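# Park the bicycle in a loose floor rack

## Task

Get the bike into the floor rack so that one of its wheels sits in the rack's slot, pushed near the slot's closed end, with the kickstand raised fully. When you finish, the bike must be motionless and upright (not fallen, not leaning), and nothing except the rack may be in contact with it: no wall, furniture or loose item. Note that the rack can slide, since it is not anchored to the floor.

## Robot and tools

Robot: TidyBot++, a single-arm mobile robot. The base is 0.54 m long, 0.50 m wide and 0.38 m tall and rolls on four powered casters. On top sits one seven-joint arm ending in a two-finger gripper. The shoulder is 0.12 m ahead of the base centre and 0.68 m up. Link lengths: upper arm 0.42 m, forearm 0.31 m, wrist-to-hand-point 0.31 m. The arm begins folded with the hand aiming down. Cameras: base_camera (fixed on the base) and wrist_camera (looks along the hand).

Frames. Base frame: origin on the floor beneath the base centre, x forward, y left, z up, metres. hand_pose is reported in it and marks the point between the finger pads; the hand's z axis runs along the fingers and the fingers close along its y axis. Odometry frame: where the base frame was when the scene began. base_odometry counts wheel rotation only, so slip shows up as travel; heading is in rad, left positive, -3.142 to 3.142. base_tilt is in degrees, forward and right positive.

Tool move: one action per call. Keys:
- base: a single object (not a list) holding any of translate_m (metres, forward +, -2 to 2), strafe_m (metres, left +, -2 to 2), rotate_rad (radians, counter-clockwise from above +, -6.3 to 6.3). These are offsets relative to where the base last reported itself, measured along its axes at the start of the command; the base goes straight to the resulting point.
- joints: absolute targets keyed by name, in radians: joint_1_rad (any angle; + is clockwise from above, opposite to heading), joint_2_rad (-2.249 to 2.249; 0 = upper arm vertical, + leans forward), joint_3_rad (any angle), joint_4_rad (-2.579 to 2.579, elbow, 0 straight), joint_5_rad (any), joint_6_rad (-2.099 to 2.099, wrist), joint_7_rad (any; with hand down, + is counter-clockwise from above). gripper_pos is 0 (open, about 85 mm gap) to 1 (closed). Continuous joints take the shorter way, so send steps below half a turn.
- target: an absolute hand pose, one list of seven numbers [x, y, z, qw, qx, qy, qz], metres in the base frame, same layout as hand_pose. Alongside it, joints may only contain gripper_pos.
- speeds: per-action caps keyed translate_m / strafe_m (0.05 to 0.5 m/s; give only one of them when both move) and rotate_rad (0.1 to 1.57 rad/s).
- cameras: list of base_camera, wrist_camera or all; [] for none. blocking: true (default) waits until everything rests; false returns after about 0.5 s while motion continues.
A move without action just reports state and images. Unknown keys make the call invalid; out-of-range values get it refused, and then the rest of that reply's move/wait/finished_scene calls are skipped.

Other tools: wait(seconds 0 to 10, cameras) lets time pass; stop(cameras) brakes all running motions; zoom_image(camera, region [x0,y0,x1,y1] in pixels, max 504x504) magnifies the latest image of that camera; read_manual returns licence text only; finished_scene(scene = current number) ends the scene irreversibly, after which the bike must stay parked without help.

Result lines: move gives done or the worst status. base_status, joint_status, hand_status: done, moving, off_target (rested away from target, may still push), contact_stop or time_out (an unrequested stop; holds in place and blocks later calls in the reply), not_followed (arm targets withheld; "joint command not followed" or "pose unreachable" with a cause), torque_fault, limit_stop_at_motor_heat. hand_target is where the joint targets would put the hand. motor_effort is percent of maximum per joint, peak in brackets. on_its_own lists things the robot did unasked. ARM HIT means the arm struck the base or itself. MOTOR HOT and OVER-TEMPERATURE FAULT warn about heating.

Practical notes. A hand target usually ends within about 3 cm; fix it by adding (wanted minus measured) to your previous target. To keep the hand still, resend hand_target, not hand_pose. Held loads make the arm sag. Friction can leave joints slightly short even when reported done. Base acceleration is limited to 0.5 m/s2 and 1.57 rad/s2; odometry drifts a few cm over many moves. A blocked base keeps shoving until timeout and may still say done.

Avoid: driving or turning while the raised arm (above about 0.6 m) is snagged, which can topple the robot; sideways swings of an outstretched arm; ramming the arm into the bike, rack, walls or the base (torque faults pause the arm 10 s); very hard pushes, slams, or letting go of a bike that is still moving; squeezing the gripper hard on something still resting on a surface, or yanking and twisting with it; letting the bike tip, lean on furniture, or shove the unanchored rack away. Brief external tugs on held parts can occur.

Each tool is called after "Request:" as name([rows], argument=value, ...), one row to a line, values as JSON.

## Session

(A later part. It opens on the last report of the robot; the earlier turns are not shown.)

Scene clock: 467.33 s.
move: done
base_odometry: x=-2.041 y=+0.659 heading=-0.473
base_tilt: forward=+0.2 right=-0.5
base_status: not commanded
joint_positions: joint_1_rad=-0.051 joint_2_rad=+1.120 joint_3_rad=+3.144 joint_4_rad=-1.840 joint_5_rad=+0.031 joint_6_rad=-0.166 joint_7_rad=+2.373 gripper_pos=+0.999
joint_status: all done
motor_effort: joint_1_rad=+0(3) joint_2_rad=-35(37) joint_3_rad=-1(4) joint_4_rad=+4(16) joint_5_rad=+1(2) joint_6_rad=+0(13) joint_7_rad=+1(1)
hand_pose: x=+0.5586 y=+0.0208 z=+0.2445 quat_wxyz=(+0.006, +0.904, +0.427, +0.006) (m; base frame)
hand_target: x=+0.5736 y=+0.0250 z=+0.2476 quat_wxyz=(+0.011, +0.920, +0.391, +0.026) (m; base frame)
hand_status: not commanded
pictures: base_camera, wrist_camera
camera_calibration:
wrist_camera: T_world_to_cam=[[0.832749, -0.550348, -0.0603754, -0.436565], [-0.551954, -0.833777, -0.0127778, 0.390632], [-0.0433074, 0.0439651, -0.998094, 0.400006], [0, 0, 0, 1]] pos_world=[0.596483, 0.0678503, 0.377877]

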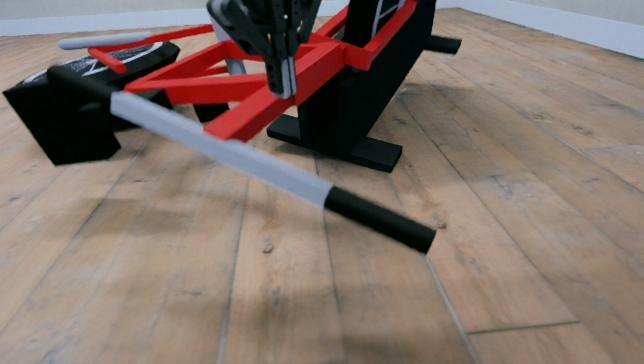

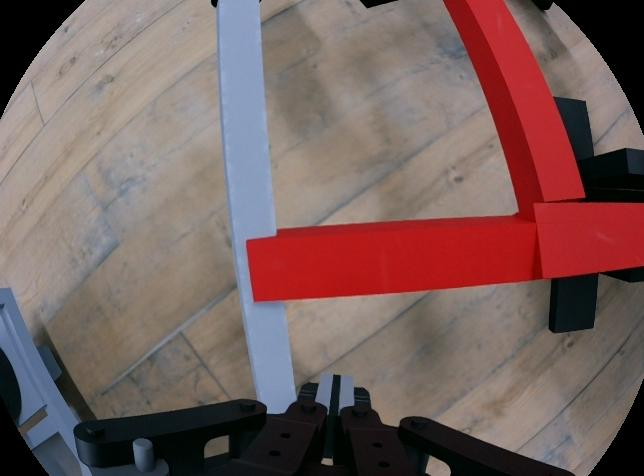

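Request:
move(joints={"joint_1_rad":-0.055,"joint_2_rad":0.95,"joint_3_rad":3.144,"joint_4_rad":-1.87,"joint_5_rad":0.0,"joint_6_rad":-0.29,"joint_7_rad":2.32}, cameras=[])

Request:
move(joints={"gripper_pos":0.1})

Scene clock: 469.53 s.
move: done
base_odometry: x=-2.041 y=+0.659 heading=-0.473
base_tilt: forward=+0.2 right=-0.5
base_status: not commanded
joint_positions: joint_1_rad=-0.051 joint_2_rad=+0.955 joint_3_rad=+3.144 joint_4_rad=-1.849 joint_5_rad=+0.031 joint_6_rad=-0.235 joint_7_rad=+2.373 gripper_pos=+0.999
joint_status: all done
motor_effort: joint_1_rad=+1(1) joint_2_rad=-35(38) joint_3_rad=-1(1) joint_4_rad=+7(7) joint_5_rad=+1(2) joint_6_rad=+1(2) joint_7_rad=+1(2)
hand_pose: x=+0.5981 y=+0.0222 z=+0.3185 quat_wxyz=(+0.024, +0.903, +0.426, +0.046) (m; base frame)
hand_target: x=+0.5698 y=+0.0248 z=+0.3171 quat_wxyz=(+0.006, +0.920, +0.391, +0.015) (m; base frame)
hand_status: not commanded
pictures: none
No camera images: "cameras" was empty.

Scene clock: 470.57 s.
move: done
base_odometry: x=-2.041 y=+0.659 heading=-0.473
base_tilt: forward=+0.2 right=-0.5
base_status: not commanded
joint_positions: joint_1_rad=-0.051 joint_2_rad=+0.955 joint_3_rad=+3.144 joint_4_rad=-1.849 joint_5_rad=+0.031 joint_6_rad=-0.235 joint_7_rad=+2.373 gripper_pos=+0.100
joint_status: all done
motor_effort: joint_1_rad=+0(1) joint_2_rad=-35(35) joint_3_rad=+0(1) joint_4_rad=+6(8) joint_5_rad=+0(2) joint_6_rad=+1(2) joint_7_rad=+1(1)
hand_pose: x=+0.5981 y=+0.0222 z=+0.3185 quat_wxyz=(+0.024, +0.903, +0.426, +0.046) (m; base frame)
hand_target: x=+0.5698 y=+0.0248 z=+0.3171 quat_wxyz=(+0.006, +0.920, +0.391, +0.015) (m; base frame)
hand_status: not commanded
pictures: base_camera, wrist_camera
camera_calibration:
wrist_camera: T_world_to_cam=[[0.834513, -0.550872, 0.0113218, -0.488078], [-0.549211, -0.833295, -0.0631473, 0.428922], [0.0442205, 0.0464792, -0.99794, 0.423083], [0, 0, 0, 1]] pos_world=[0.624167, 0.0688853, 0.454822]

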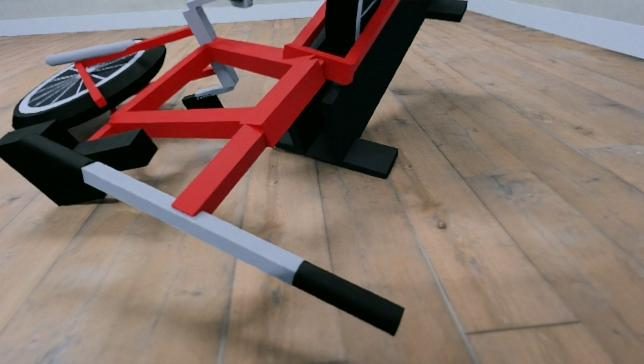

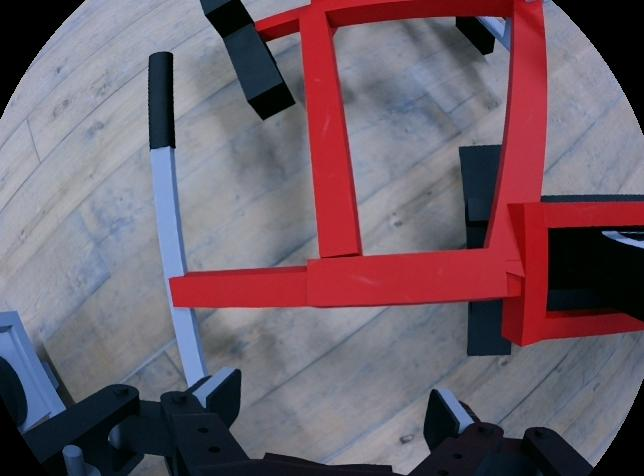

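Request:
zoom_image(camera="base_camera", region=[0, 0, 480, 350])

Request:
zoom_image(camera="wrist_camera", region=[140, 0, 644, 400])

Scaled by 1.050.

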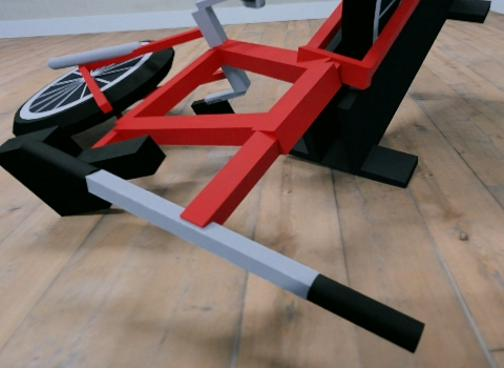

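Scaled by 1.000.

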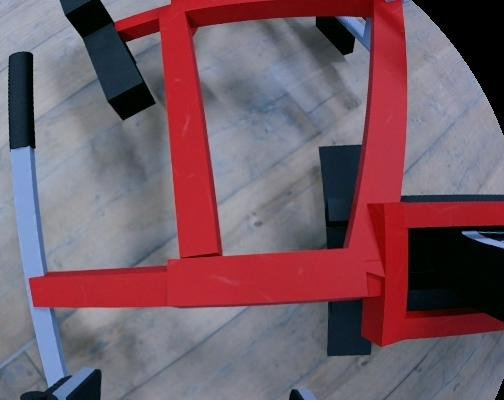

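Request:
move(joints={"joint_1_rad":-0.278,"joint_2_rad":1.09,"joint_3_rad":3.144,"joint_4_rad":-2.08,"joint_5_rad":0.0,"joint_6_rad":0.06,"joint_7_rad":2.34,"gripper_pos":0.1})

Scene clock: 477.37 s.
move: done
base_odometry: x=-2.041 y=+0.659 heading=-0.473
base_tilt: forward=+0.2 right=-0.5
base_status: not commanded
joint_positions: joint_1_rad=-0.276 joint_2_rad=+1.093 joint_3_rad=+3.144 joint_4_rad=-2.065 joint_5_rad=+0.031 joint_6_rad=+0.002 joint_7_rad=+2.373 gripper_pos=+0.100
joint_status: all done
motor_effort: joint_1_rad=+0(3) joint_2_rad=-31(35) joint_3_rad=+0(2) joint_4_rad=-1(8) joint_5_rad=+0(1) joint_6_rad=+0(1) joint_7_rad=+1(2)
hand_pose: x=+0.4696 y=+0.0993 z=+0.2498 quat_wxyz=(-0.001, +0.850, +0.526, -0.007) (m; base frame)
hand_target: x=+0.4786 y=+0.1027 z=+0.2510 quat_wxyz=(+0.005, +0.866, +0.499, +0.015) (m; base frame)
hand_status: not commanded
pictures: base_camera, wrist_camera
camera_calibration:
wrist_camera: T_world_to_cam=[[0.932409, -0.350886, -0.0865579, -0.379013], [-0.352197, -0.935926, 0.000133579, 0.320066], [-0.0810587, 0.0303609, -0.996247, 0.416604], [0, 0, 0, 1]] pos_world=[0.499891, 0.153919, 0.382191]

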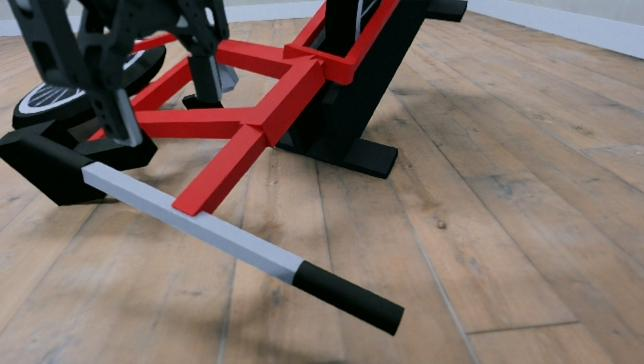

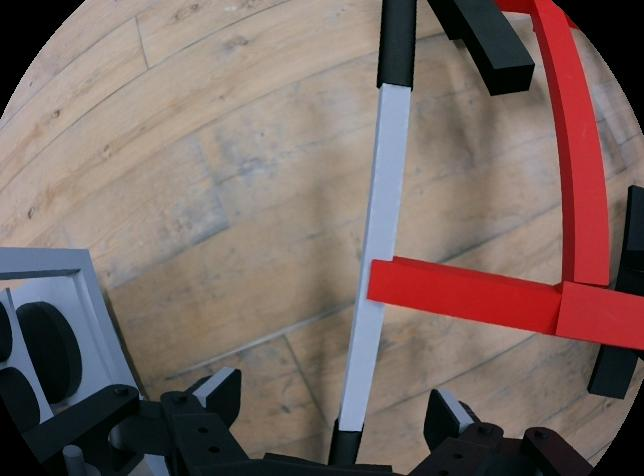

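Request:
move(joints={"joint_1_rad":-0.226,"joint_2_rad":1.44,"joint_3_rad":3.144,"joint_4_rad":-1.835,"joint_5_rad":0.0,"joint_6_rad":0.19,"joint_7_rad":2.42,"gripper_pos":0.1})

Scene clock: 481.43 s.
move: done
base_odometry: x=-2.041 y=+0.659 heading=-0.473
base_tilt: forward=+0.2 right=-0.5
base_status: not commanded
joint_positions: joint_1_rad=-0.238 joint_2_rad=+1.439 joint_3_rad=+3.144 joint_4_rad=-1.858 joint_5_rad=+0.031 joint_6_rad=+0.132 joint_7_rad=+2.373 gripper_pos=+0.100
joint_status: all done
motor_effort: joint_1_rad=+1(2) joint_2_rad=-32(35) joint_3_rad=-1(2) joint_4_rad=-2(4) joint_5_rad=+0(2) joint_6_rad=+0(1) joint_7_rad=+1(1)
hand_pose: x=+0.4693 y=+0.0862 z=+0.1152 quat_wxyz=(-0.004, +0.860, +0.510, -0.011) (m; base frame)
hand_target: x=+0.5020 y=+0.0879 z=+0.1143 quat_wxyz=(+0.010, +0.859, +0.512, +0.027) (m; base frame)
hand_status: not commanded
pictures: base_camera, wrist_camera
camera_calibration:
wrist_camera: T_world_to_cam=[[0.91761, -0.385408, -0.0972219, -0.383882], [-0.386934, -0.922101, 0.00340644, 0.322463], [-0.0909613, 0.0344926, -0.995257, 0.287072], [0, 0, 0, 1]] pos_world=[0.503138, 0.139491, 0.24729]

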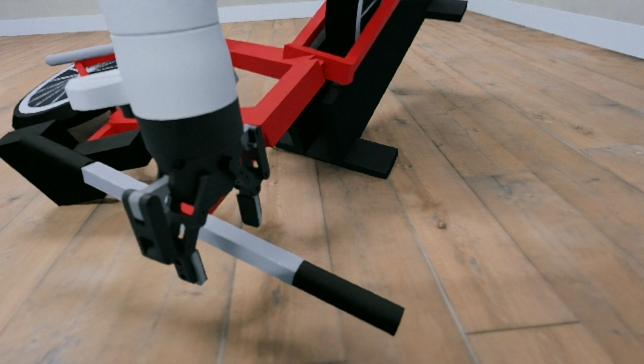

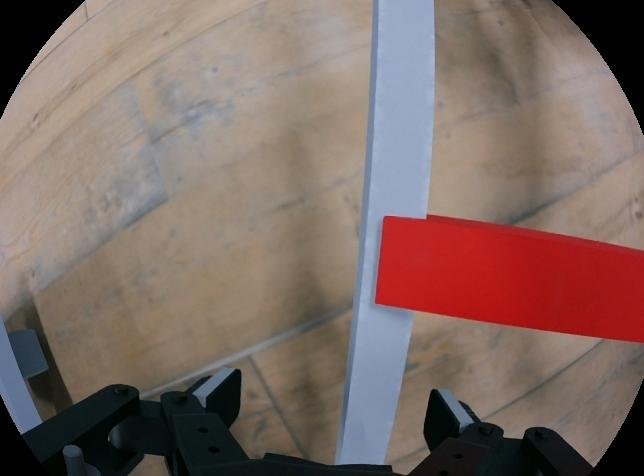

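Request:
move(joints={"joint_1_rad":-0.204,"joint_2_rad":1.51,"joint_3_rad":3.144,"joint_4_rad":-1.757,"joint_5_rad":0.0,"joint_6_rad":0.205,"joint_7_rad":2.42,"gripper_pos":0.1})

Scene clock: 484.37 s.
move: done
base_odometry: x=-2.041 y=+0.659 heading=-0.473
base_tilt: forward=+0.2 right=-0.5
base_status: not commanded
joint_positions: joint_1_rad=-0.214 joint_2_rad=+1.506 joint_3_rad=+3.144 joint_4_rad=-1.773 joint_5_rad=+0.031 joint_6_rad=+0.151 joint_7_rad=+2.373 gripper_pos=+0.100
joint_status: all done
motor_effort: joint_1_rad=+1(2) joint_2_rad=-33(35) joint_3_rad=-1(2) joint_4_rad=-2(3) joint_5_rad=+0(2) joint_6_rad=+1(1) joint_7_rad=+1(1)
hand_pose: x=+0.4910 y=+0.0821 z=+0.0864 quat_wxyz=(+0.001, +0.866, +0.500, +0.007) (m; base frame)
hand_target: x=+0.5160 y=+0.0820 z=+0.0851 quat_wxyz=(+0.014, +0.864, +0.502, +0.037) (m; base frame)
hand_status: not commanded
pictures: base_camera, wrist_camera
camera_calibration:
wrist_camera: T_world_to_cam=[[0.911138, -0.40656, -0.0673533, -0.405788], [-0.408602, -0.912507, -0.0193628, 0.339053], [-0.0535882, 0.0451629, -0.997541, 0.241485], [0, 0, 0, 1]] pos_world=[0.521207, 0.133505, 0.220125]

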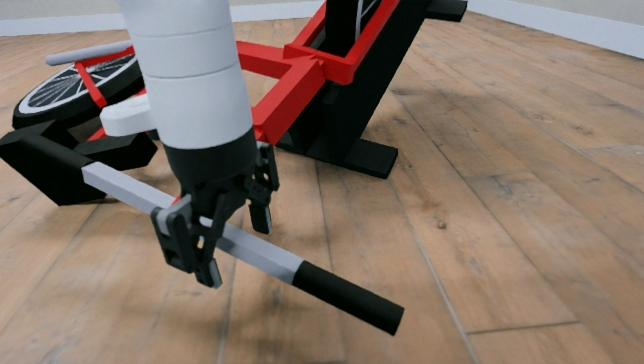

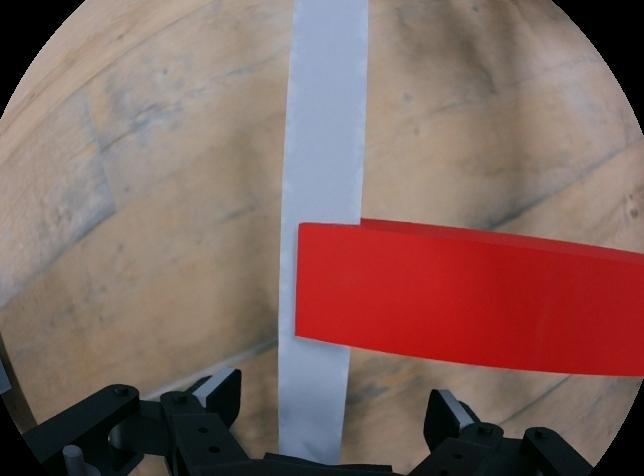

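Request:
move(joints={"gripper_pos":1.0}, cameras=["wrist_camera","base_camera"])

Scene clock: 485.80 s.
move: off_target
base_odometry: x=-2.041 y=+0.659 heading=-0.473
base_tilt: forward=+0.2 right=-0.5
base_status: not commanded
joint_positions: joint_1_rad=-0.215 joint_2_rad=+1.512 joint_3_rad=+3.138 joint_4_rad=-1.776 joint_5_rad=+0.031 joint_6_rad=+0.152 joint_7_rad=+2.383 gripper_pos=+0.801
joint_status: gripper_pos off_target (ended at +0.801, target +1.000)
motor_effort: joint_1_rad=+1(4) joint_2_rad=-31(38) joint_3_rad=+1(4) joint_4_rad=-1(5) joint_5_rad=-2(4) joint_6_rad=+2(6) joint_7_rad=-2(2)
hand_pose: x=+0.4848 y=+0.0849 z=+0.0842 quat_wxyz=(-0.003, +0.864, +0.504, +0.004) (m; base frame)
hand_target: x=+0.5160 y=+0.0820 z=+0.0851 quat_wxyz=(+0.014, +0.864, +0.502, +0.037) (m; base frame)
hand_status: not commanded
pictures: base_camera, wrist_camera
camera_calibration:
wrist_camera: T_world_to_cam=[[0.914799, -0.396359, -0.0777315, -0.400878], [-0.398864, -0.916809, -0.0192256, 0.334612], [-0.0636447, 0.0485918, -0.996789, 0.243409], [0, 0, 0, 1]] pos_world=[0.515679, 0.136056, 0.217899]

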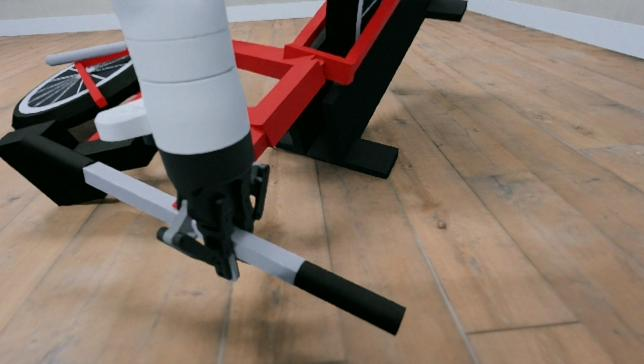

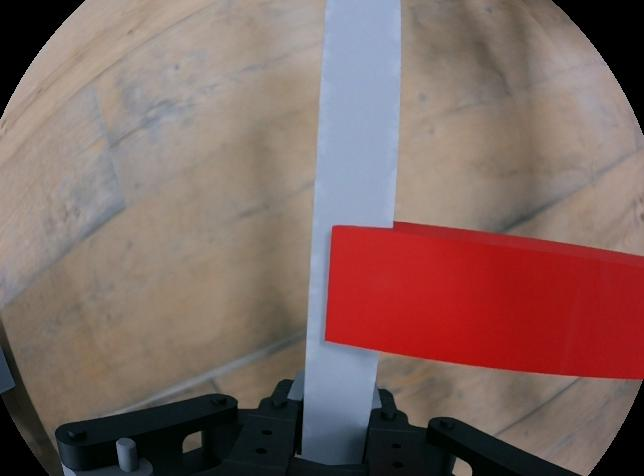

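Request:
move(joints={"joint_1_rad":-0.175,"joint_2_rad":1.20,"joint_3_rad":3.144,"joint_4_rad":-1.94,"joint_5_rad":0.0,"joint_6_rad":0.03,"joint_7_rad":2.40})

Scene clock: 498.73 s.
move: off_target
base_odometry: x=-2.041 y=+0.659 heading=-0.473
base_tilt: forward=+0.2 right=-0.5
base_status: not commanded
joint_positions: joint_1_rad=-0.173 joint_2_rad=+1.321 joint_3_rad=+3.128 joint_4_rad=-1.890 joint_5_rad=+0.014 joint_6_rad=+0.058 joint_7_rad=+2.384 gripper_pos=+0.801
joint_status: joint_2_rad off_target (ended at +1.321, target +1.200); joint_4_rad off_target (ended at -1.890, target -1.940); the others done
motor_effort: joint_1_rad=+0(5) joint_2_rad=-50(52) joint_3_rad=+3(8) joint_4_rad=-7(9) joint_5_rad=+3(4) joint_6_rad=+2(5) joint_7_rad=+3(5)
hand_pose: x=+0.4936 y=+0.0753 z=+0.1610 quat_wxyz=(-0.009, +0.877, +0.481, -0.004) (m; base frame)
hand_target: x=+0.5154 y=+0.0700 z=+0.2087 quat_wxyz=(+0.006, +0.877, +0.481, +0.015) (m; base frame)
hand_status: not commanded
pictures: base_camera, wrist_camera
camera_calibration:
wrist_camera: T_world_to_cam=[[0.890392, -0.445199, -0.0948692, -0.388267], [-0.448341, -0.893758, -0.0136948, 0.352626], [-0.0786932, 0.0547275, -0.995396, 0.327734], [0, 0, 0, 1]] pos_world=[0.529597, 0.12437, 0.294219]

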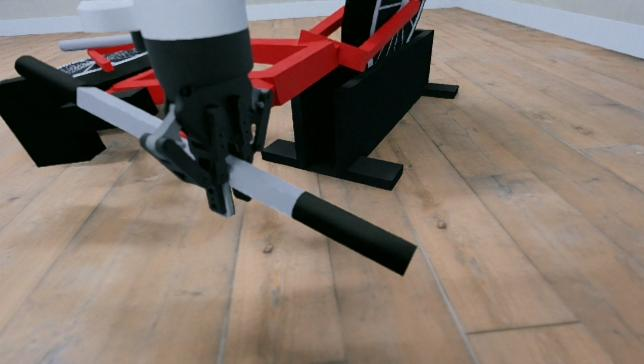

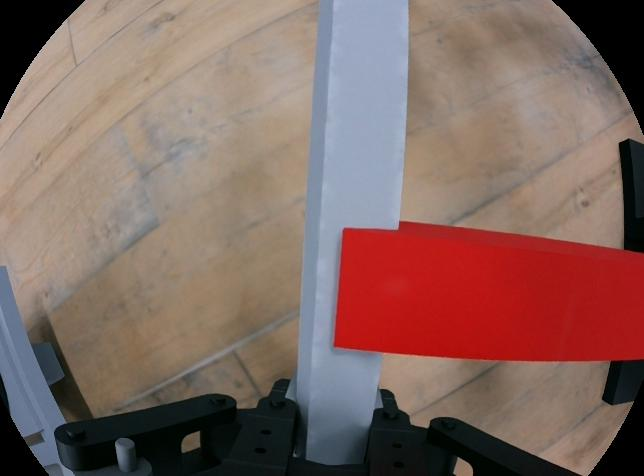

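Request:
move(joints={"joint_1_rad":-0.155,"joint_2_rad":0.85,"joint_3_rad":3.144,"joint_4_rad":-1.96,"joint_5_rad":0.0,"joint_6_rad":-0.30,"joint_7_rad":2.33})

Scene clock: 500.87 s.
move: off_target
base_odometry: x=-2.041 y=+0.659 heading=-0.473
base_tilt: forward=+0.2 right=-0.5
base_status: not commanded
joint_positions: joint_1_rad=-0.176 joint_2_rad=+1.019 joint_3_rad=+3.121 joint_4_rad=-1.953 joint_5_rad=+0.013 joint_6_rad=-0.281 joint_7_rad=+2.384 gripper_pos=+0.801
joint_status: joint_2_rad off_target (ended at +1.019, target +0.850); the others done
motor_effort: joint_1_rad=+5(7) joint_2_rad=-59(60) joint_3_rad=+6(8) joint_4_rad=+2(9) joint_5_rad=-1(4) joint_6_rad=+4(7) joint_7_rad=-3(5)
hand_pose: x=+0.4877 y=+0.0771 z=+0.2836 quat_wxyz=(-0.024, +0.873, +0.485, -0.051) (m; base frame)
hand_target: x=+0.5422 y=+0.0662 z=+0.3511 quat_wxyz=(+0.006, +0.898, +0.441, +0.015) (m; base frame)
hand_status: not commanded
pictures: base_camera, wrist_camera
camera_calibration:
wrist_camera: T_world_to_cam=[[0.882453, -0.437235, -0.173498, -0.345045], [-0.436318, -0.898643, 0.0454665, 0.330964], [-0.175792, 0.0355782, -0.983784, 0.494706], [0, 0, 0, 1]] pos_world=[0.535857, 0.128952, 0.411772]

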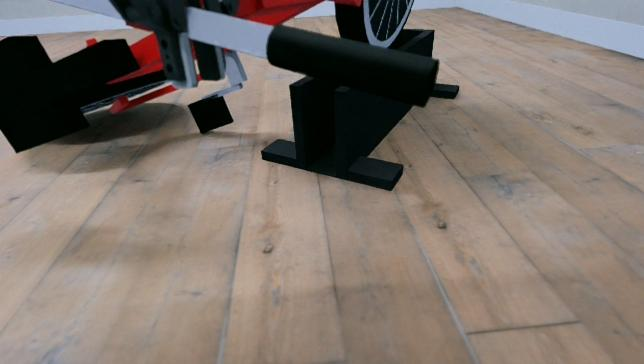

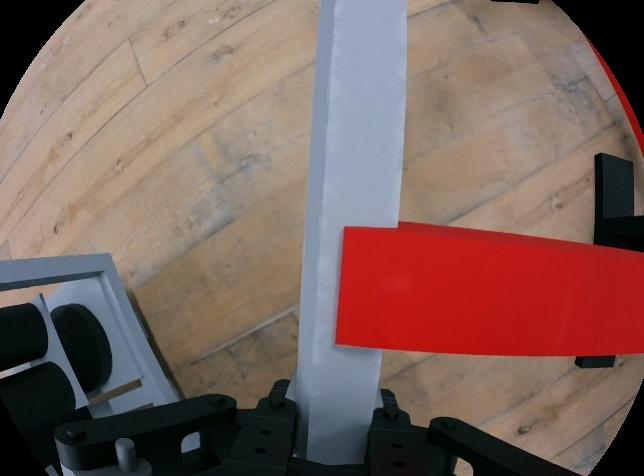

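Request:
move(base={"translate_m":0.1}, speeds={"translate_m":0.1}, joints={"joint_1_rad":-0.24,"joint_2_rad":0.61,"joint_3_rad":3.144,"joint_4_rad":-1.867,"joint_5_rad":0.0,"joint_6_rad":-0.667,"joint_7_rad":2.17})

Scene clock: 505.93 s.
move: off_target
base_odometry: x=-1.952 y=+0.614 heading=-0.473
base_tilt: forward=+0.2 right=-0.5
base_status: done
joint_positions: joint_1_rad=-0.220 joint_2_rad=+0.798 joint_3_rad=+3.119 joint_4_rad=-1.955 joint_5_rad=-0.008 joint_6_rad=-0.688 joint_7_rad=+2.265 gripper_pos=+0.801
joint_status: joint_2_rad off_target (ended at +0.798, target +0.610); joint_4_rad off_target (ended at -1.955, target -1.867); joint_7_rad off_target (ended at +2.265, target +2.170); the others done
motor_effort: joint_1_rad=-3(6) joint_2_rad=-58(64) joint_3_rad=+3(9) joint_4_rad=+24(26) joint_5_rad=+4(7) joint_6_rad=+8(10) joint_7_rad=-5(5)
hand_pose: x=+0.4365 y=+0.0842 z=+0.3874 quat_wxyz=(-0.044, +0.885, +0.442, -0.143) (m; base frame)
hand_target: x=+0.5407 y=+0.1034 z=+0.4679 quat_wxyz=(+0.000, +0.914, +0.406, -0.001) (m; base frame)
hand_status: not commanded
pictures: base_camera, wrist_camera
camera_calibration:
wrist_camera: T_world_to_cam=[[0.798889, -0.522819, -0.297384, -0.187107], [-0.489694, -0.852444, 0.183138, 0.276405], [-0.349251, -0.000679492, -0.937029, 0.648222], [0, 0, 0, 1]] pos_world=[0.511223, 0.138237, 0.501141]

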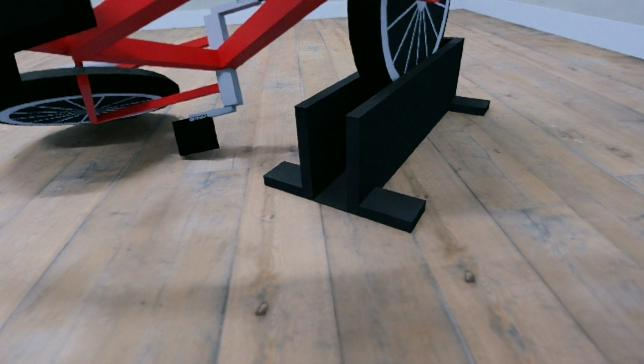

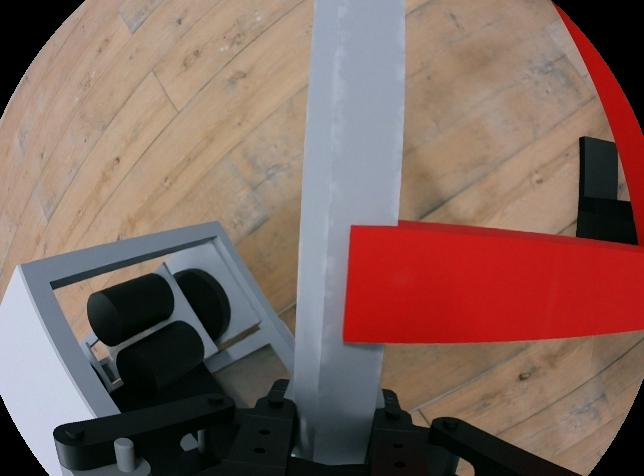

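Request:
move(base={"translate_m":0.1}, speeds={"translate_m":0.1}, joints={"joint_1_rad":-0.27,"joint_2_rad":0.486,"joint_3_rad":3.144,"joint_4_rad":-1.669,"joint_5_rad":0.0,"joint_6_rad":-0.986,"joint_7_rad":2.06})

Scene clock: 510.13 s.
move: off_target
base_odometry: x=-1.863 y=+0.568 heading=-0.473
base_tilt: forward=+0.2 right=-0.5
base_status: done
joint_positions: joint_1_rad=-0.306 joint_2_rad=+0.643 joint_3_rad=+3.100 joint_4_rad=-1.757 joint_5_rad=-0.022 joint_6_rad=-0.951 joint_7_rad=+2.184 gripper_pos=+0.801
joint_status: joint_2_rad off_target (ended at +0.643, target +0.486); joint_3_rad off_target (ended at +3.100, target +3.144); joint_4_rad off_target (ended at -1.757, target -1.669); joint_7_rad off_target (ended at +2.184, target +2.060); the others done
motor_effort: joint_1_rad=+7(9) joint_2_rad=-57(61) joint_3_rad=+10(11) joint_4_rad=+27(35) joint_5_rad=+4(10) joint_6_rad=+0(12) joint_7_rad=-11(12)
hand_pose: x=+0.4918 y=+0.1439 z=+0.4828 quat_wxyz=(-0.035, +0.887, +0.450, -0.101) (m; base frame)
hand_target: x=+0.5613 y=+0.1227 z=+0.5692 quat_wxyz=(+0.001, +0.929, +0.370, +0.000) (m; base frame)
hand_status: not commanded
pictures: base_camera, wrist_camera
camera_calibration:
wrist_camera: T_world_to_cam=[[0.827975, -0.506146, -0.241397, -0.215403], [-0.491646, -0.86226, 0.121622, 0.368987], [-0.269706, 0.0179818, -0.962775, 0.727637], [0, 0, 0, 1]] pos_world=[0.556007, 0.196053, 0.603676]

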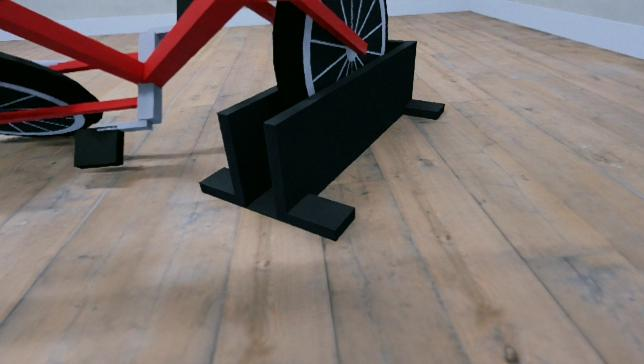

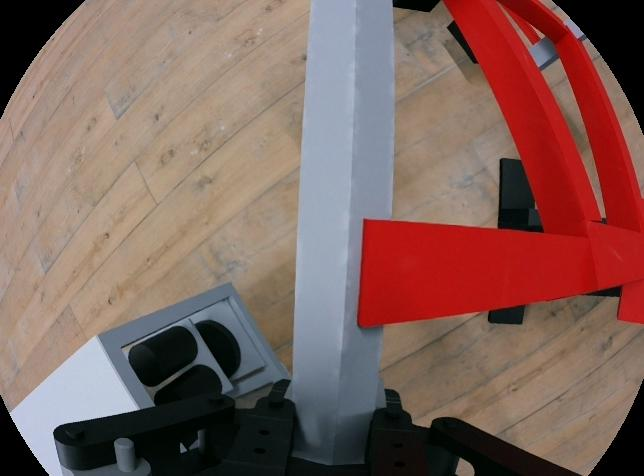

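Request:
move(base={"translate_m":0.15}, speeds={"translate_m":0.1}, joints={"joint_1_rad":-0.30,"joint_2_rad":0.485,"joint_3_rad":3.144,"joint_4_rad":-1.42,"joint_5_rad":0.0,"joint_6_rad":-1.24,"joint_7_rad":1.86})

Scene clock: 515.77 s.
move: off_target
base_odometry: x=-1.730 y=+0.500 heading=-0.473
base_tilt: forward=+0.2 right=-0.5
base_status: done
joint_positions: joint_1_rad=-0.376 joint_2_rad=+0.568 joint_3_rad=+3.051 joint_4_rad=-1.504 joint_5_rad=-0.064 joint_6_rad=-1.257 joint_7_rad=+2.043 gripper_pos=+0.801
joint_status: joint_1_rad off_target (ended at -0.376, target -0.300); joint_2_rad off_target (ended at +0.568, target +0.485); joint_3_rad off_target (ended at +3.051, target +3.144); joint_4_rad off_target (ended at -1.504, target -1.420); joint_7_rad off_target (ended at +2.043, target +1.860); the others done
motor_effort: joint_1_rad=+13(16) joint_2_rad=-45(57) joint_3_rad=+18(20) joint_4_rad=+30(36) joint_5_rad=+17(17) joint_6_rad=+4(10) joint_7_rad=-20(20)
hand_pose: x=+0.5068 y=+0.2170 z=+0.5826 quat_wxyz=(-0.055, +0.894, +0.434, -0.092) (m; base frame)
hand_target: x=+0.5891 y=+0.1457 z=+0.6396 quat_wxyz=(+0.001, +0.957, +0.289, -0.002) (m; base frame)
hand_status: not commanded
pictures: base_camera, wrist_camera
camera_calibration:
wrist_camera: T_world_to_cam=[[0.806826, -0.528633, -0.263779, -0.138111], [-0.525317, -0.846228, 0.0891076, 0.459789], [-0.270322, 0.0666734, -0.960458, 0.814823], [0, 0, 0, 1]] pos_world=[0.573231, 0.261749, 0.705203]

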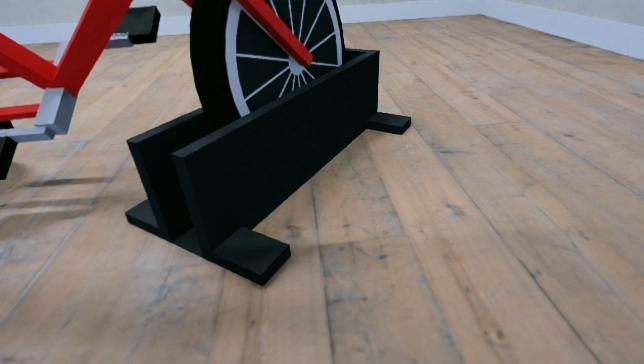

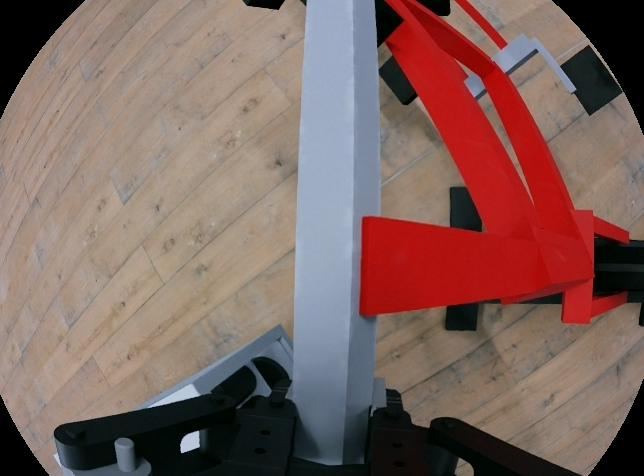

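Request:
move(base={"translate_m":0.15,"strafe_m":0.1}, speeds={"translate_m":0.1}, joints={"joint_1_rad":-0.205,"joint_2_rad":0.461,"joint_3_rad":3.144,"joint_4_rad":-1.361,"joint_5_rad":0.0,"joint_6_rad":-1.319,"joint_7_rad":1.75})

Scene clock: 521.40 s.
move: done
base_odometry: x=-1.550 y=+0.520 heading=-0.474
base_tilt: forward=+0.2 right=-0.5
base_status: done
joint_positions: joint_1_rad=-0.212 joint_2_rad=+0.467 joint_3_rad=+3.126 joint_4_rad=-1.384 joint_5_rad=+0.011 joint_6_rad=-1.322 joint_7_rad=+1.819 gripper_pos=+0.824
joint_status: all done
motor_effort: joint_1_rad=+0(19) joint_2_rad=-31(46) joint_3_rad=+0(22) joint_4_rad=+21(33) joint_5_rad=-1(22) joint_6_rad=+5(8) joint_7_rad=+0(25)
hand_pose: x=+0.5887 y=+0.1062 z=+0.6597 quat_wxyz=(+0.002, +0.971, +0.237, -0.016) (m; base frame)
hand_target: x=+0.6005 y=+0.1004 z=+0.6692 quat_wxyz=(+0.001, +0.982, +0.190, +0.000) (m; base frame)
hand_status: not commanded
pictures: base_camera, wrist_camera
camera_calibration:
wrist_camera: T_world_to_cam=[[0.545775, -0.83373, -0.0838133, -0.175095], [-0.835511, -0.549067, 0.0211479, 0.598036], [-0.0636507, 0.0584849, -0.996257, 0.821192], [0, 0, 0, 1]] pos_world=[0.647497, 0.134352, 0.790796]

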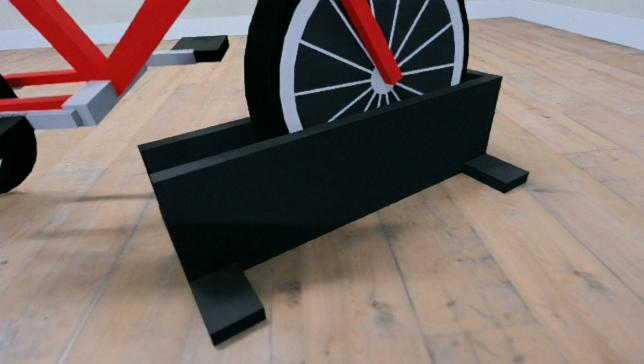

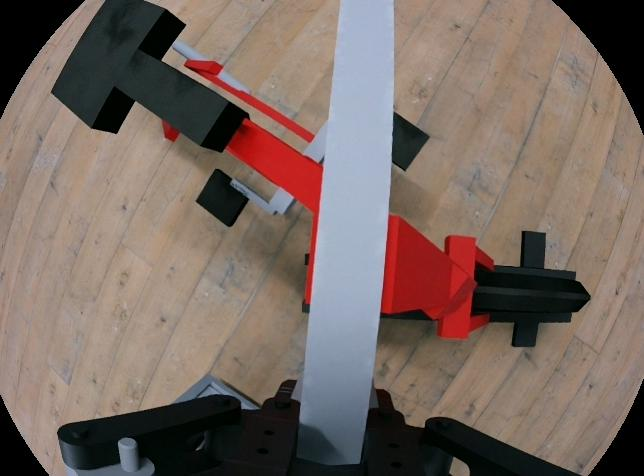

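Request:
move(base={"translate_m":0.08}, speeds={"translate_m":0.2}, joints={"joint_1_rad":-0.275,"joint_2_rad":0.519,"joint_3_rad":3.144,"joint_4_rad":-1.2665,"joint_5_rad":0.0,"joint_6_rad":-1.356,"joint_7_rad":1.40})

Scene clock: 525.80 s.
move: done
base_odometry: x=-1.479 y=+0.484 heading=-0.473
base_tilt: forward=+0.2 right=-0.5
base_status: done
joint_positions: joint_1_rad=-0.262 joint_2_rad=+0.515 joint_3_rad=+3.126 joint_4_rad=-1.280 joint_5_rad=-0.008 joint_6_rad=-1.352 joint_7_rad=+1.474 gripper_pos=+0.826
joint_status: all done
motor_effort: joint_1_rad=-1(3) joint_2_rad=-33(34) joint_3_rad=+0(2) joint_4_rad=+20(24) joint_5_rad=+4(7) joint_6_rad=+6(9) joint_7_rad=+0(4)
hand_pose: x=+0.6105 y=+0.1427 z=+0.6670 quat_wxyz=(-0.007, +0.996, +0.088, -0.004) (m; base frame)
hand_target: x=+0.6155 y=+0.1403 z=+0.6689 quat_wxyz=(+0.001, +0.999, +0.051, +0.000) (m; base frame)
hand_status: not commanded
pictures: base_camera, wrist_camera
camera_calibration:
wrist_camera: T_world_to_cam=[[0.275113, -0.956996, -0.0920422, 0.0324245], [-0.961173, -0.275917, -0.00412412, 0.690739], [-0.0214492, 0.089603, -0.995747, 0.79717], [0, 0, 0, 1]] pos_world=[0.672098, 0.150188, 0.799613]

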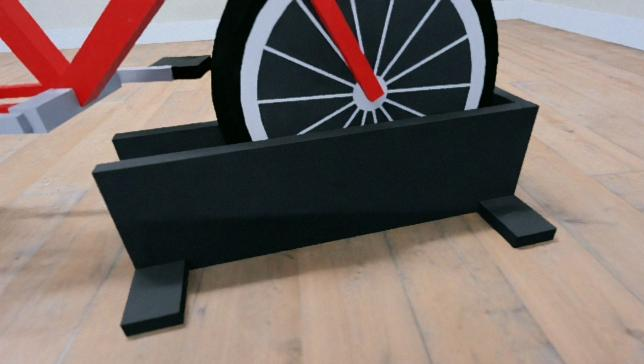

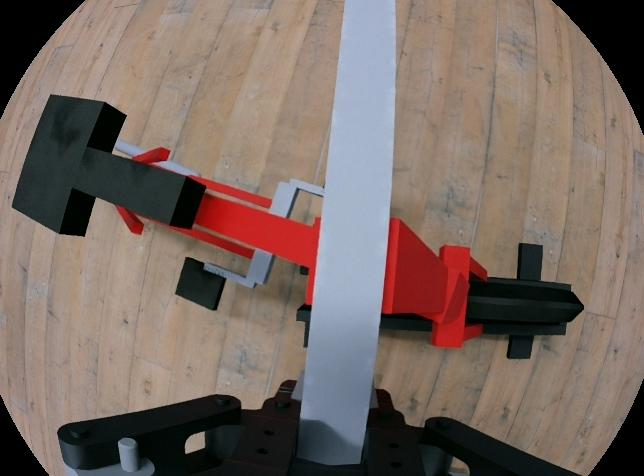

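Request:
move(base={"translate_m":0.05}, speeds={"translate_m":0.2}, joints={"joint_1_rad":-0.32,"joint_2_rad":0.557,"joint_3_rad":3.144,"joint_4_rad":-1.194,"joint_5_rad":0.0,"joint_6_rad":-1.39,"joint_7_rad":1.16})

Request:
zoom_image(camera="wrist_camera", region=[0, 60, 644, 400])

Scene clock: 528.50 s.
move: done
base_odometry: x=-1.434 y=+0.461 heading=-0.473
base_tilt: forward=+0.2 right=-0.5
base_status: done
joint_positions: joint_1_rad=-0.298 joint_2_rad=+0.562 joint_3_rad=+3.127 joint_4_rad=-1.206 joint_5_rad=-0.008 joint_6_rad=-1.371 joint_7_rad=+1.222 gripper_pos=+0.826
joint_status: all done
motor_effort: joint_1_rad=-1(2) joint_2_rad=-36(38) joint_3_rad=-1(2) joint_4_rad=+20(23) joint_5_rad=+2(6) joint_6_rad=+2(7) joint_7_rad=+2(4)
hand_pose: x=+0.6254 y=+0.1666 z=+0.6649 quat_wxyz=(-0.008, +1.000, -0.020, -0.001) (m; base frame)
hand_target: x=+0.6238 y=+0.1676 z=+0.6713 quat_wxyz=(+0.000, +0.999, -0.046, +0.000) (m; base frame)
hand_status: not commanded
pictures: base_camera, wrist_camera
camera_calibration:
wrist_camera: T_world_to_cam=[[0.0640644, -0.993684, -0.0921349, 0.18916], [-0.997943, -0.063585, -0.00813228, 0.701954], [0.00222251, 0.0924664, -0.995713, 0.777982], [0, 0, 0, 1]] pos_world=[0.686662, 0.160662, 0.797784]

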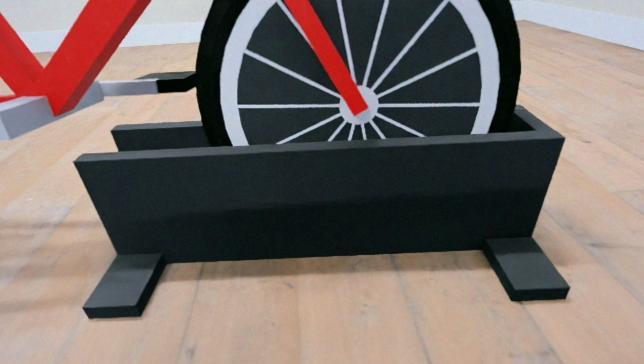

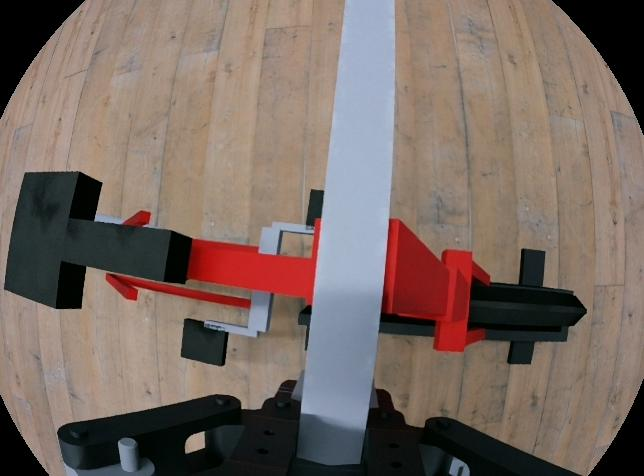

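Region (0, 60, 644, 400) is 644x340 pixels. A region can be at most 504 by 504 pixels.

Request:
zoom_image(camera="wrist_camera", region=[380, 200, 620, 380])

Request:
zoom_image(camera="wrist_camera", region=[0, 140, 330, 380])

Scaled by 2.100.

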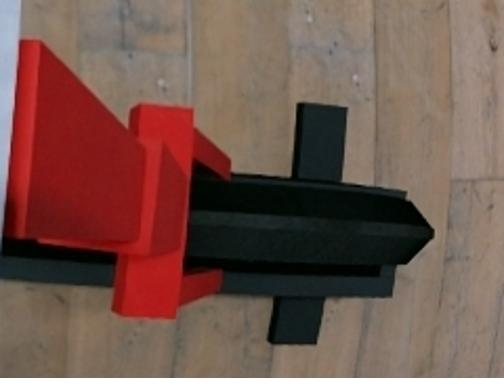

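Scaled by 1.527.

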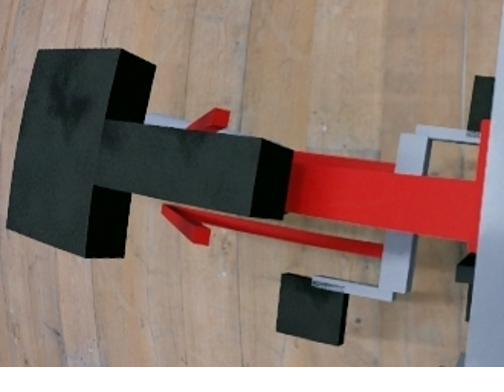

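Request:
move(joints={"joint_1_rad":-0.31,"joint_2_rad":0.628,"joint_3_rad":3.144,"joint_4_rad":-1.062,"joint_5_rad":0.0,"joint_6_rad":-1.46,"joint_7_rad":1.12})

Request:
zoom_image(camera="wrist_camera", region=[380, 200, 620, 380])

Scene clock: 531.93 s.
move: done
base_odometry: x=-1.434 y=+0.461 heading=-0.473
base_tilt: forward=+0.2 right=-0.5
base_status: not commanded
joint_positions: joint_1_rad=-0.298 joint_2_rad=+0.629 joint_3_rad=+3.128 joint_4_rad=-1.093 joint_5_rad=-0.008 joint_6_rad=-1.433 joint_7_rad=+1.180 gripper_pos=+0.826
joint_status: all done
motor_effort: joint_1_rad=-1(3) joint_2_rad=-37(39) joint_3_rad=-2(2) joint_4_rad=+21(21) joint_5_rad=+0(3) joint_6_rad=+4(5) joint_7_rad=+2(3)
hand_pose: x=+0.6457 y=+0.1725 z=+0.6638 quat_wxyz=(-0.005, +0.999, -0.041, -0.009) (m; base frame)
hand_target: x=+0.6491 y=+0.1701 z=+0.6736 quat_wxyz=(+0.002, +0.997, -0.071, -0.004) (m; base frame)
hand_status: not commanded
pictures: base_camera, wrist_camera
camera_calibration:
wrist_camera: T_world_to_cam=[[0.0196933, -0.995903, -0.0882578, 0.220058], [-0.99977, -0.0203701, 0.00677474, 0.706405], [-0.00854481, 0.0881041, -0.996075, 0.784283], [0, 0, 0, 1]] pos_world=[0.70861, 0.164447, 0.79584]

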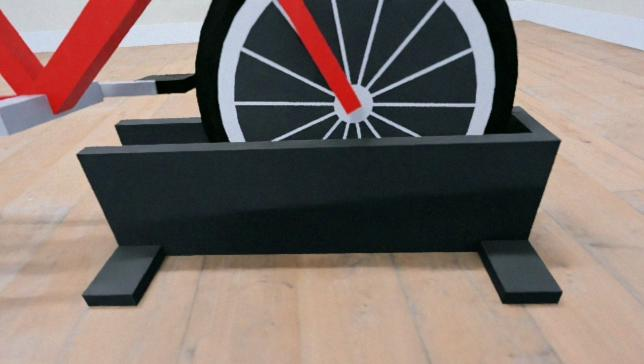

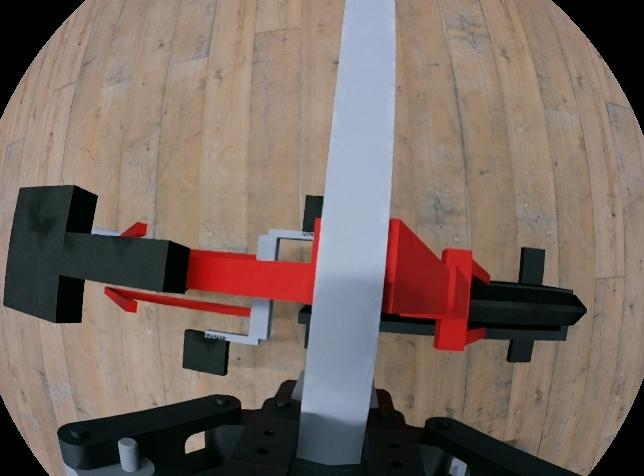

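Scaled by 2.100.

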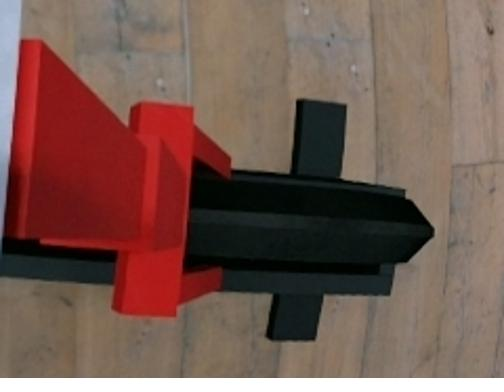

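Request:
move(joints={"gripper_pos":0.7})

Request:
wait(seconds=1)

Scene clock: 533.43 s.
move: done
base_odometry: x=-1.434 y=+0.461 heading=-0.473
base_tilt: forward=+0.2 right=-0.5
base_status: not commanded
joint_positions: joint_1_rad=-0.303 joint_2_rad=+0.635 joint_3_rad=+3.130 joint_4_rad=-1.077 joint_5_rad=-0.008 joint_6_rad=-1.433 joint_7_rad=+1.180 gripper_pos=+0.700
joint_status: all done
motor_effort: joint_1_rad=-1(2) joint_2_rad=-38(42) joint_3_rad=-1(3) joint_4_rad=+18(24) joint_5_rad=-1(2) joint_6_rad=+1(5) joint_7_rad=+1(3)
hand_pose: x=+0.6504 y=+0.1756 z=+0.6650 quat_wxyz=(-0.006, +0.999, -0.040, -0.004) (m; base frame)
hand_target: x=+0.6491 y=+0.1701 z=+0.6736 quat_wxyz=(+0.002, +0.997, -0.071, -0.004) (m; base frame)
hand_status: not commanded
pictures: base_camera, wrist_camera
camera_calibration:
wrist_camera: T_world_to_cam=[[0.0231855, -0.995683, -0.0898782, 0.221928], [-0.999731, -0.023078, -0.00223503, 0.717592], [0.000151172, 0.0899058, -0.99595, 0.779201], [0, 0, 0, 1]] pos_world=[0.712136, 0.167476, 0.797596]

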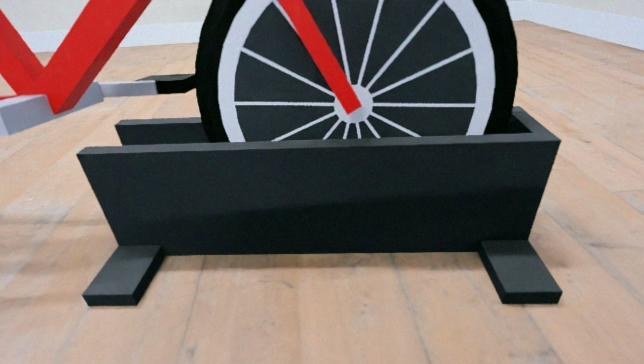

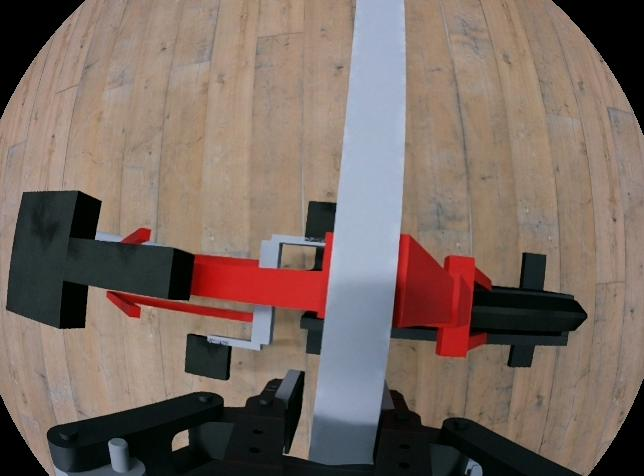

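Scene clock: 534.43 s.
base_odometry: x=-1.434 y=+0.461 heading=-0.473
base_tilt: forward=+0.2 right=-0.5
base_status: not commanded
joint_positions: joint_1_rad=-0.303 joint_2_rad=+0.635 joint_3_rad=+3.130 joint_4_rad=-1.077 joint_5_rad=-0.008 joint_6_rad=-1.433 joint_7_rad=+1.180 gripper_pos=+0.700
joint_status: all done
motor_effort: joint_1_rad=-1(2) joint_2_rad=-36(42) joint_3_rad=-1(3) joint_4_rad=+19(24) joint_5_rad=+0(2) joint_6_rad=+1(5) joint_7_rad=+1(3)
hand_pose: x=+0.6504 y=+0.1755 z=+0.6650 quat_wxyz=(-0.006, +0.999, -0.040, -0.004) (m; base frame)
hand_target: x=+0.6491 y=+0.1701 z=+0.6736 quat_wxyz=(+0.002, +0.997, -0.071, -0.004) (m; base frame)
hand_status: not commanded
wait: 1.00 s; at rest by 0.27 s
pictures: base_camera, wrist_camera
camera_calibration:
wrist_camera: T_world_to_cam=[[0.0230346, -0.995692, -0.0898114, 0.2219], [-0.999735, -0.0229248, -0.00225428, 0.717607], [0.000185663, 0.0898395, -0.995956, 0.7792], [0, 0, 0, 1]] pos_world=[0.71216, 0.167393, 0.797596]

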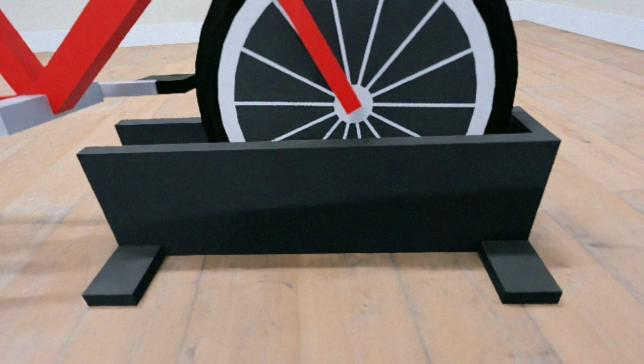

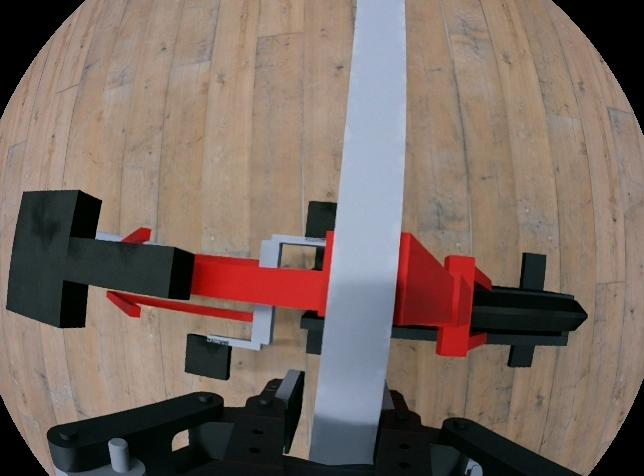

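Request:
move(joints={"gripper_pos":0.45})

Scene clock: 535.57 s.
move: done
base_odometry: x=-1.434 y=+0.461 heading=-0.473
base_tilt: forward=+0.2 right=-0.5
base_status: not commanded
joint_positions: joint_1_rad=-0.303 joint_2_rad=+0.635 joint_3_rad=+3.130 joint_4_rad=-1.077 joint_5_rad=-0.008 joint_6_rad=-1.433 joint_7_rad=+1.180 gripper_pos=+0.450
joint_status: all done
motor_effort: joint_1_rad=+0(1) joint_2_rad=-37(37) joint_3_rad=-1(1) joint_4_rad=+17(18) joint_5_rad=+0(2) joint_6_rad=+0(1) joint_7_rad=+1(1)
hand_pose: x=+0.6505 y=+0.1755 z=+0.6651 quat_wxyz=(-0.006, +0.999, -0.040, -0.004) (m; base frame)
hand_target: x=+0.6491 y=+0.1701 z=+0.6736 quat_wxyz=(+0.002, +0.997, -0.071, -0.004) (m; base frame)
hand_status: not commanded
pictures: base_camera, wrist_camera
camera_calibration:
wrist_camera: T_world_to_cam=[[0.023037, -0.995692, -0.0898198, 0.221908], [-0.999735, -0.0229246, -0.00228245, 0.717635], [0.000213536, 0.0898485, -0.995955, 0.779189], [0, 0, 0, 1]] pos_world=[0.712166, 0.167395, 0.797607]

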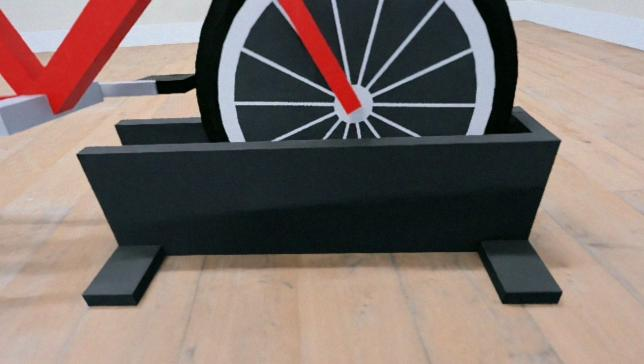

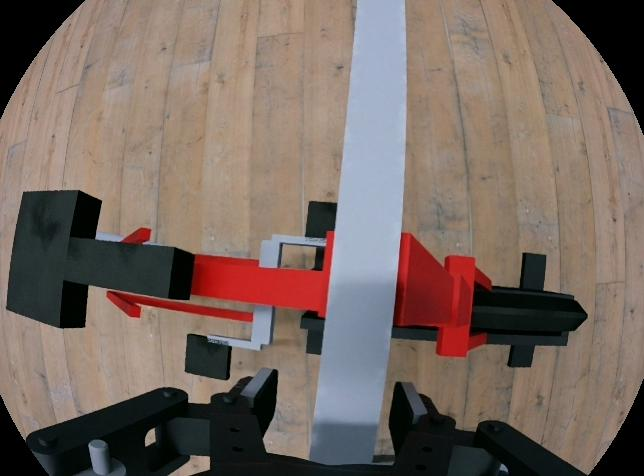

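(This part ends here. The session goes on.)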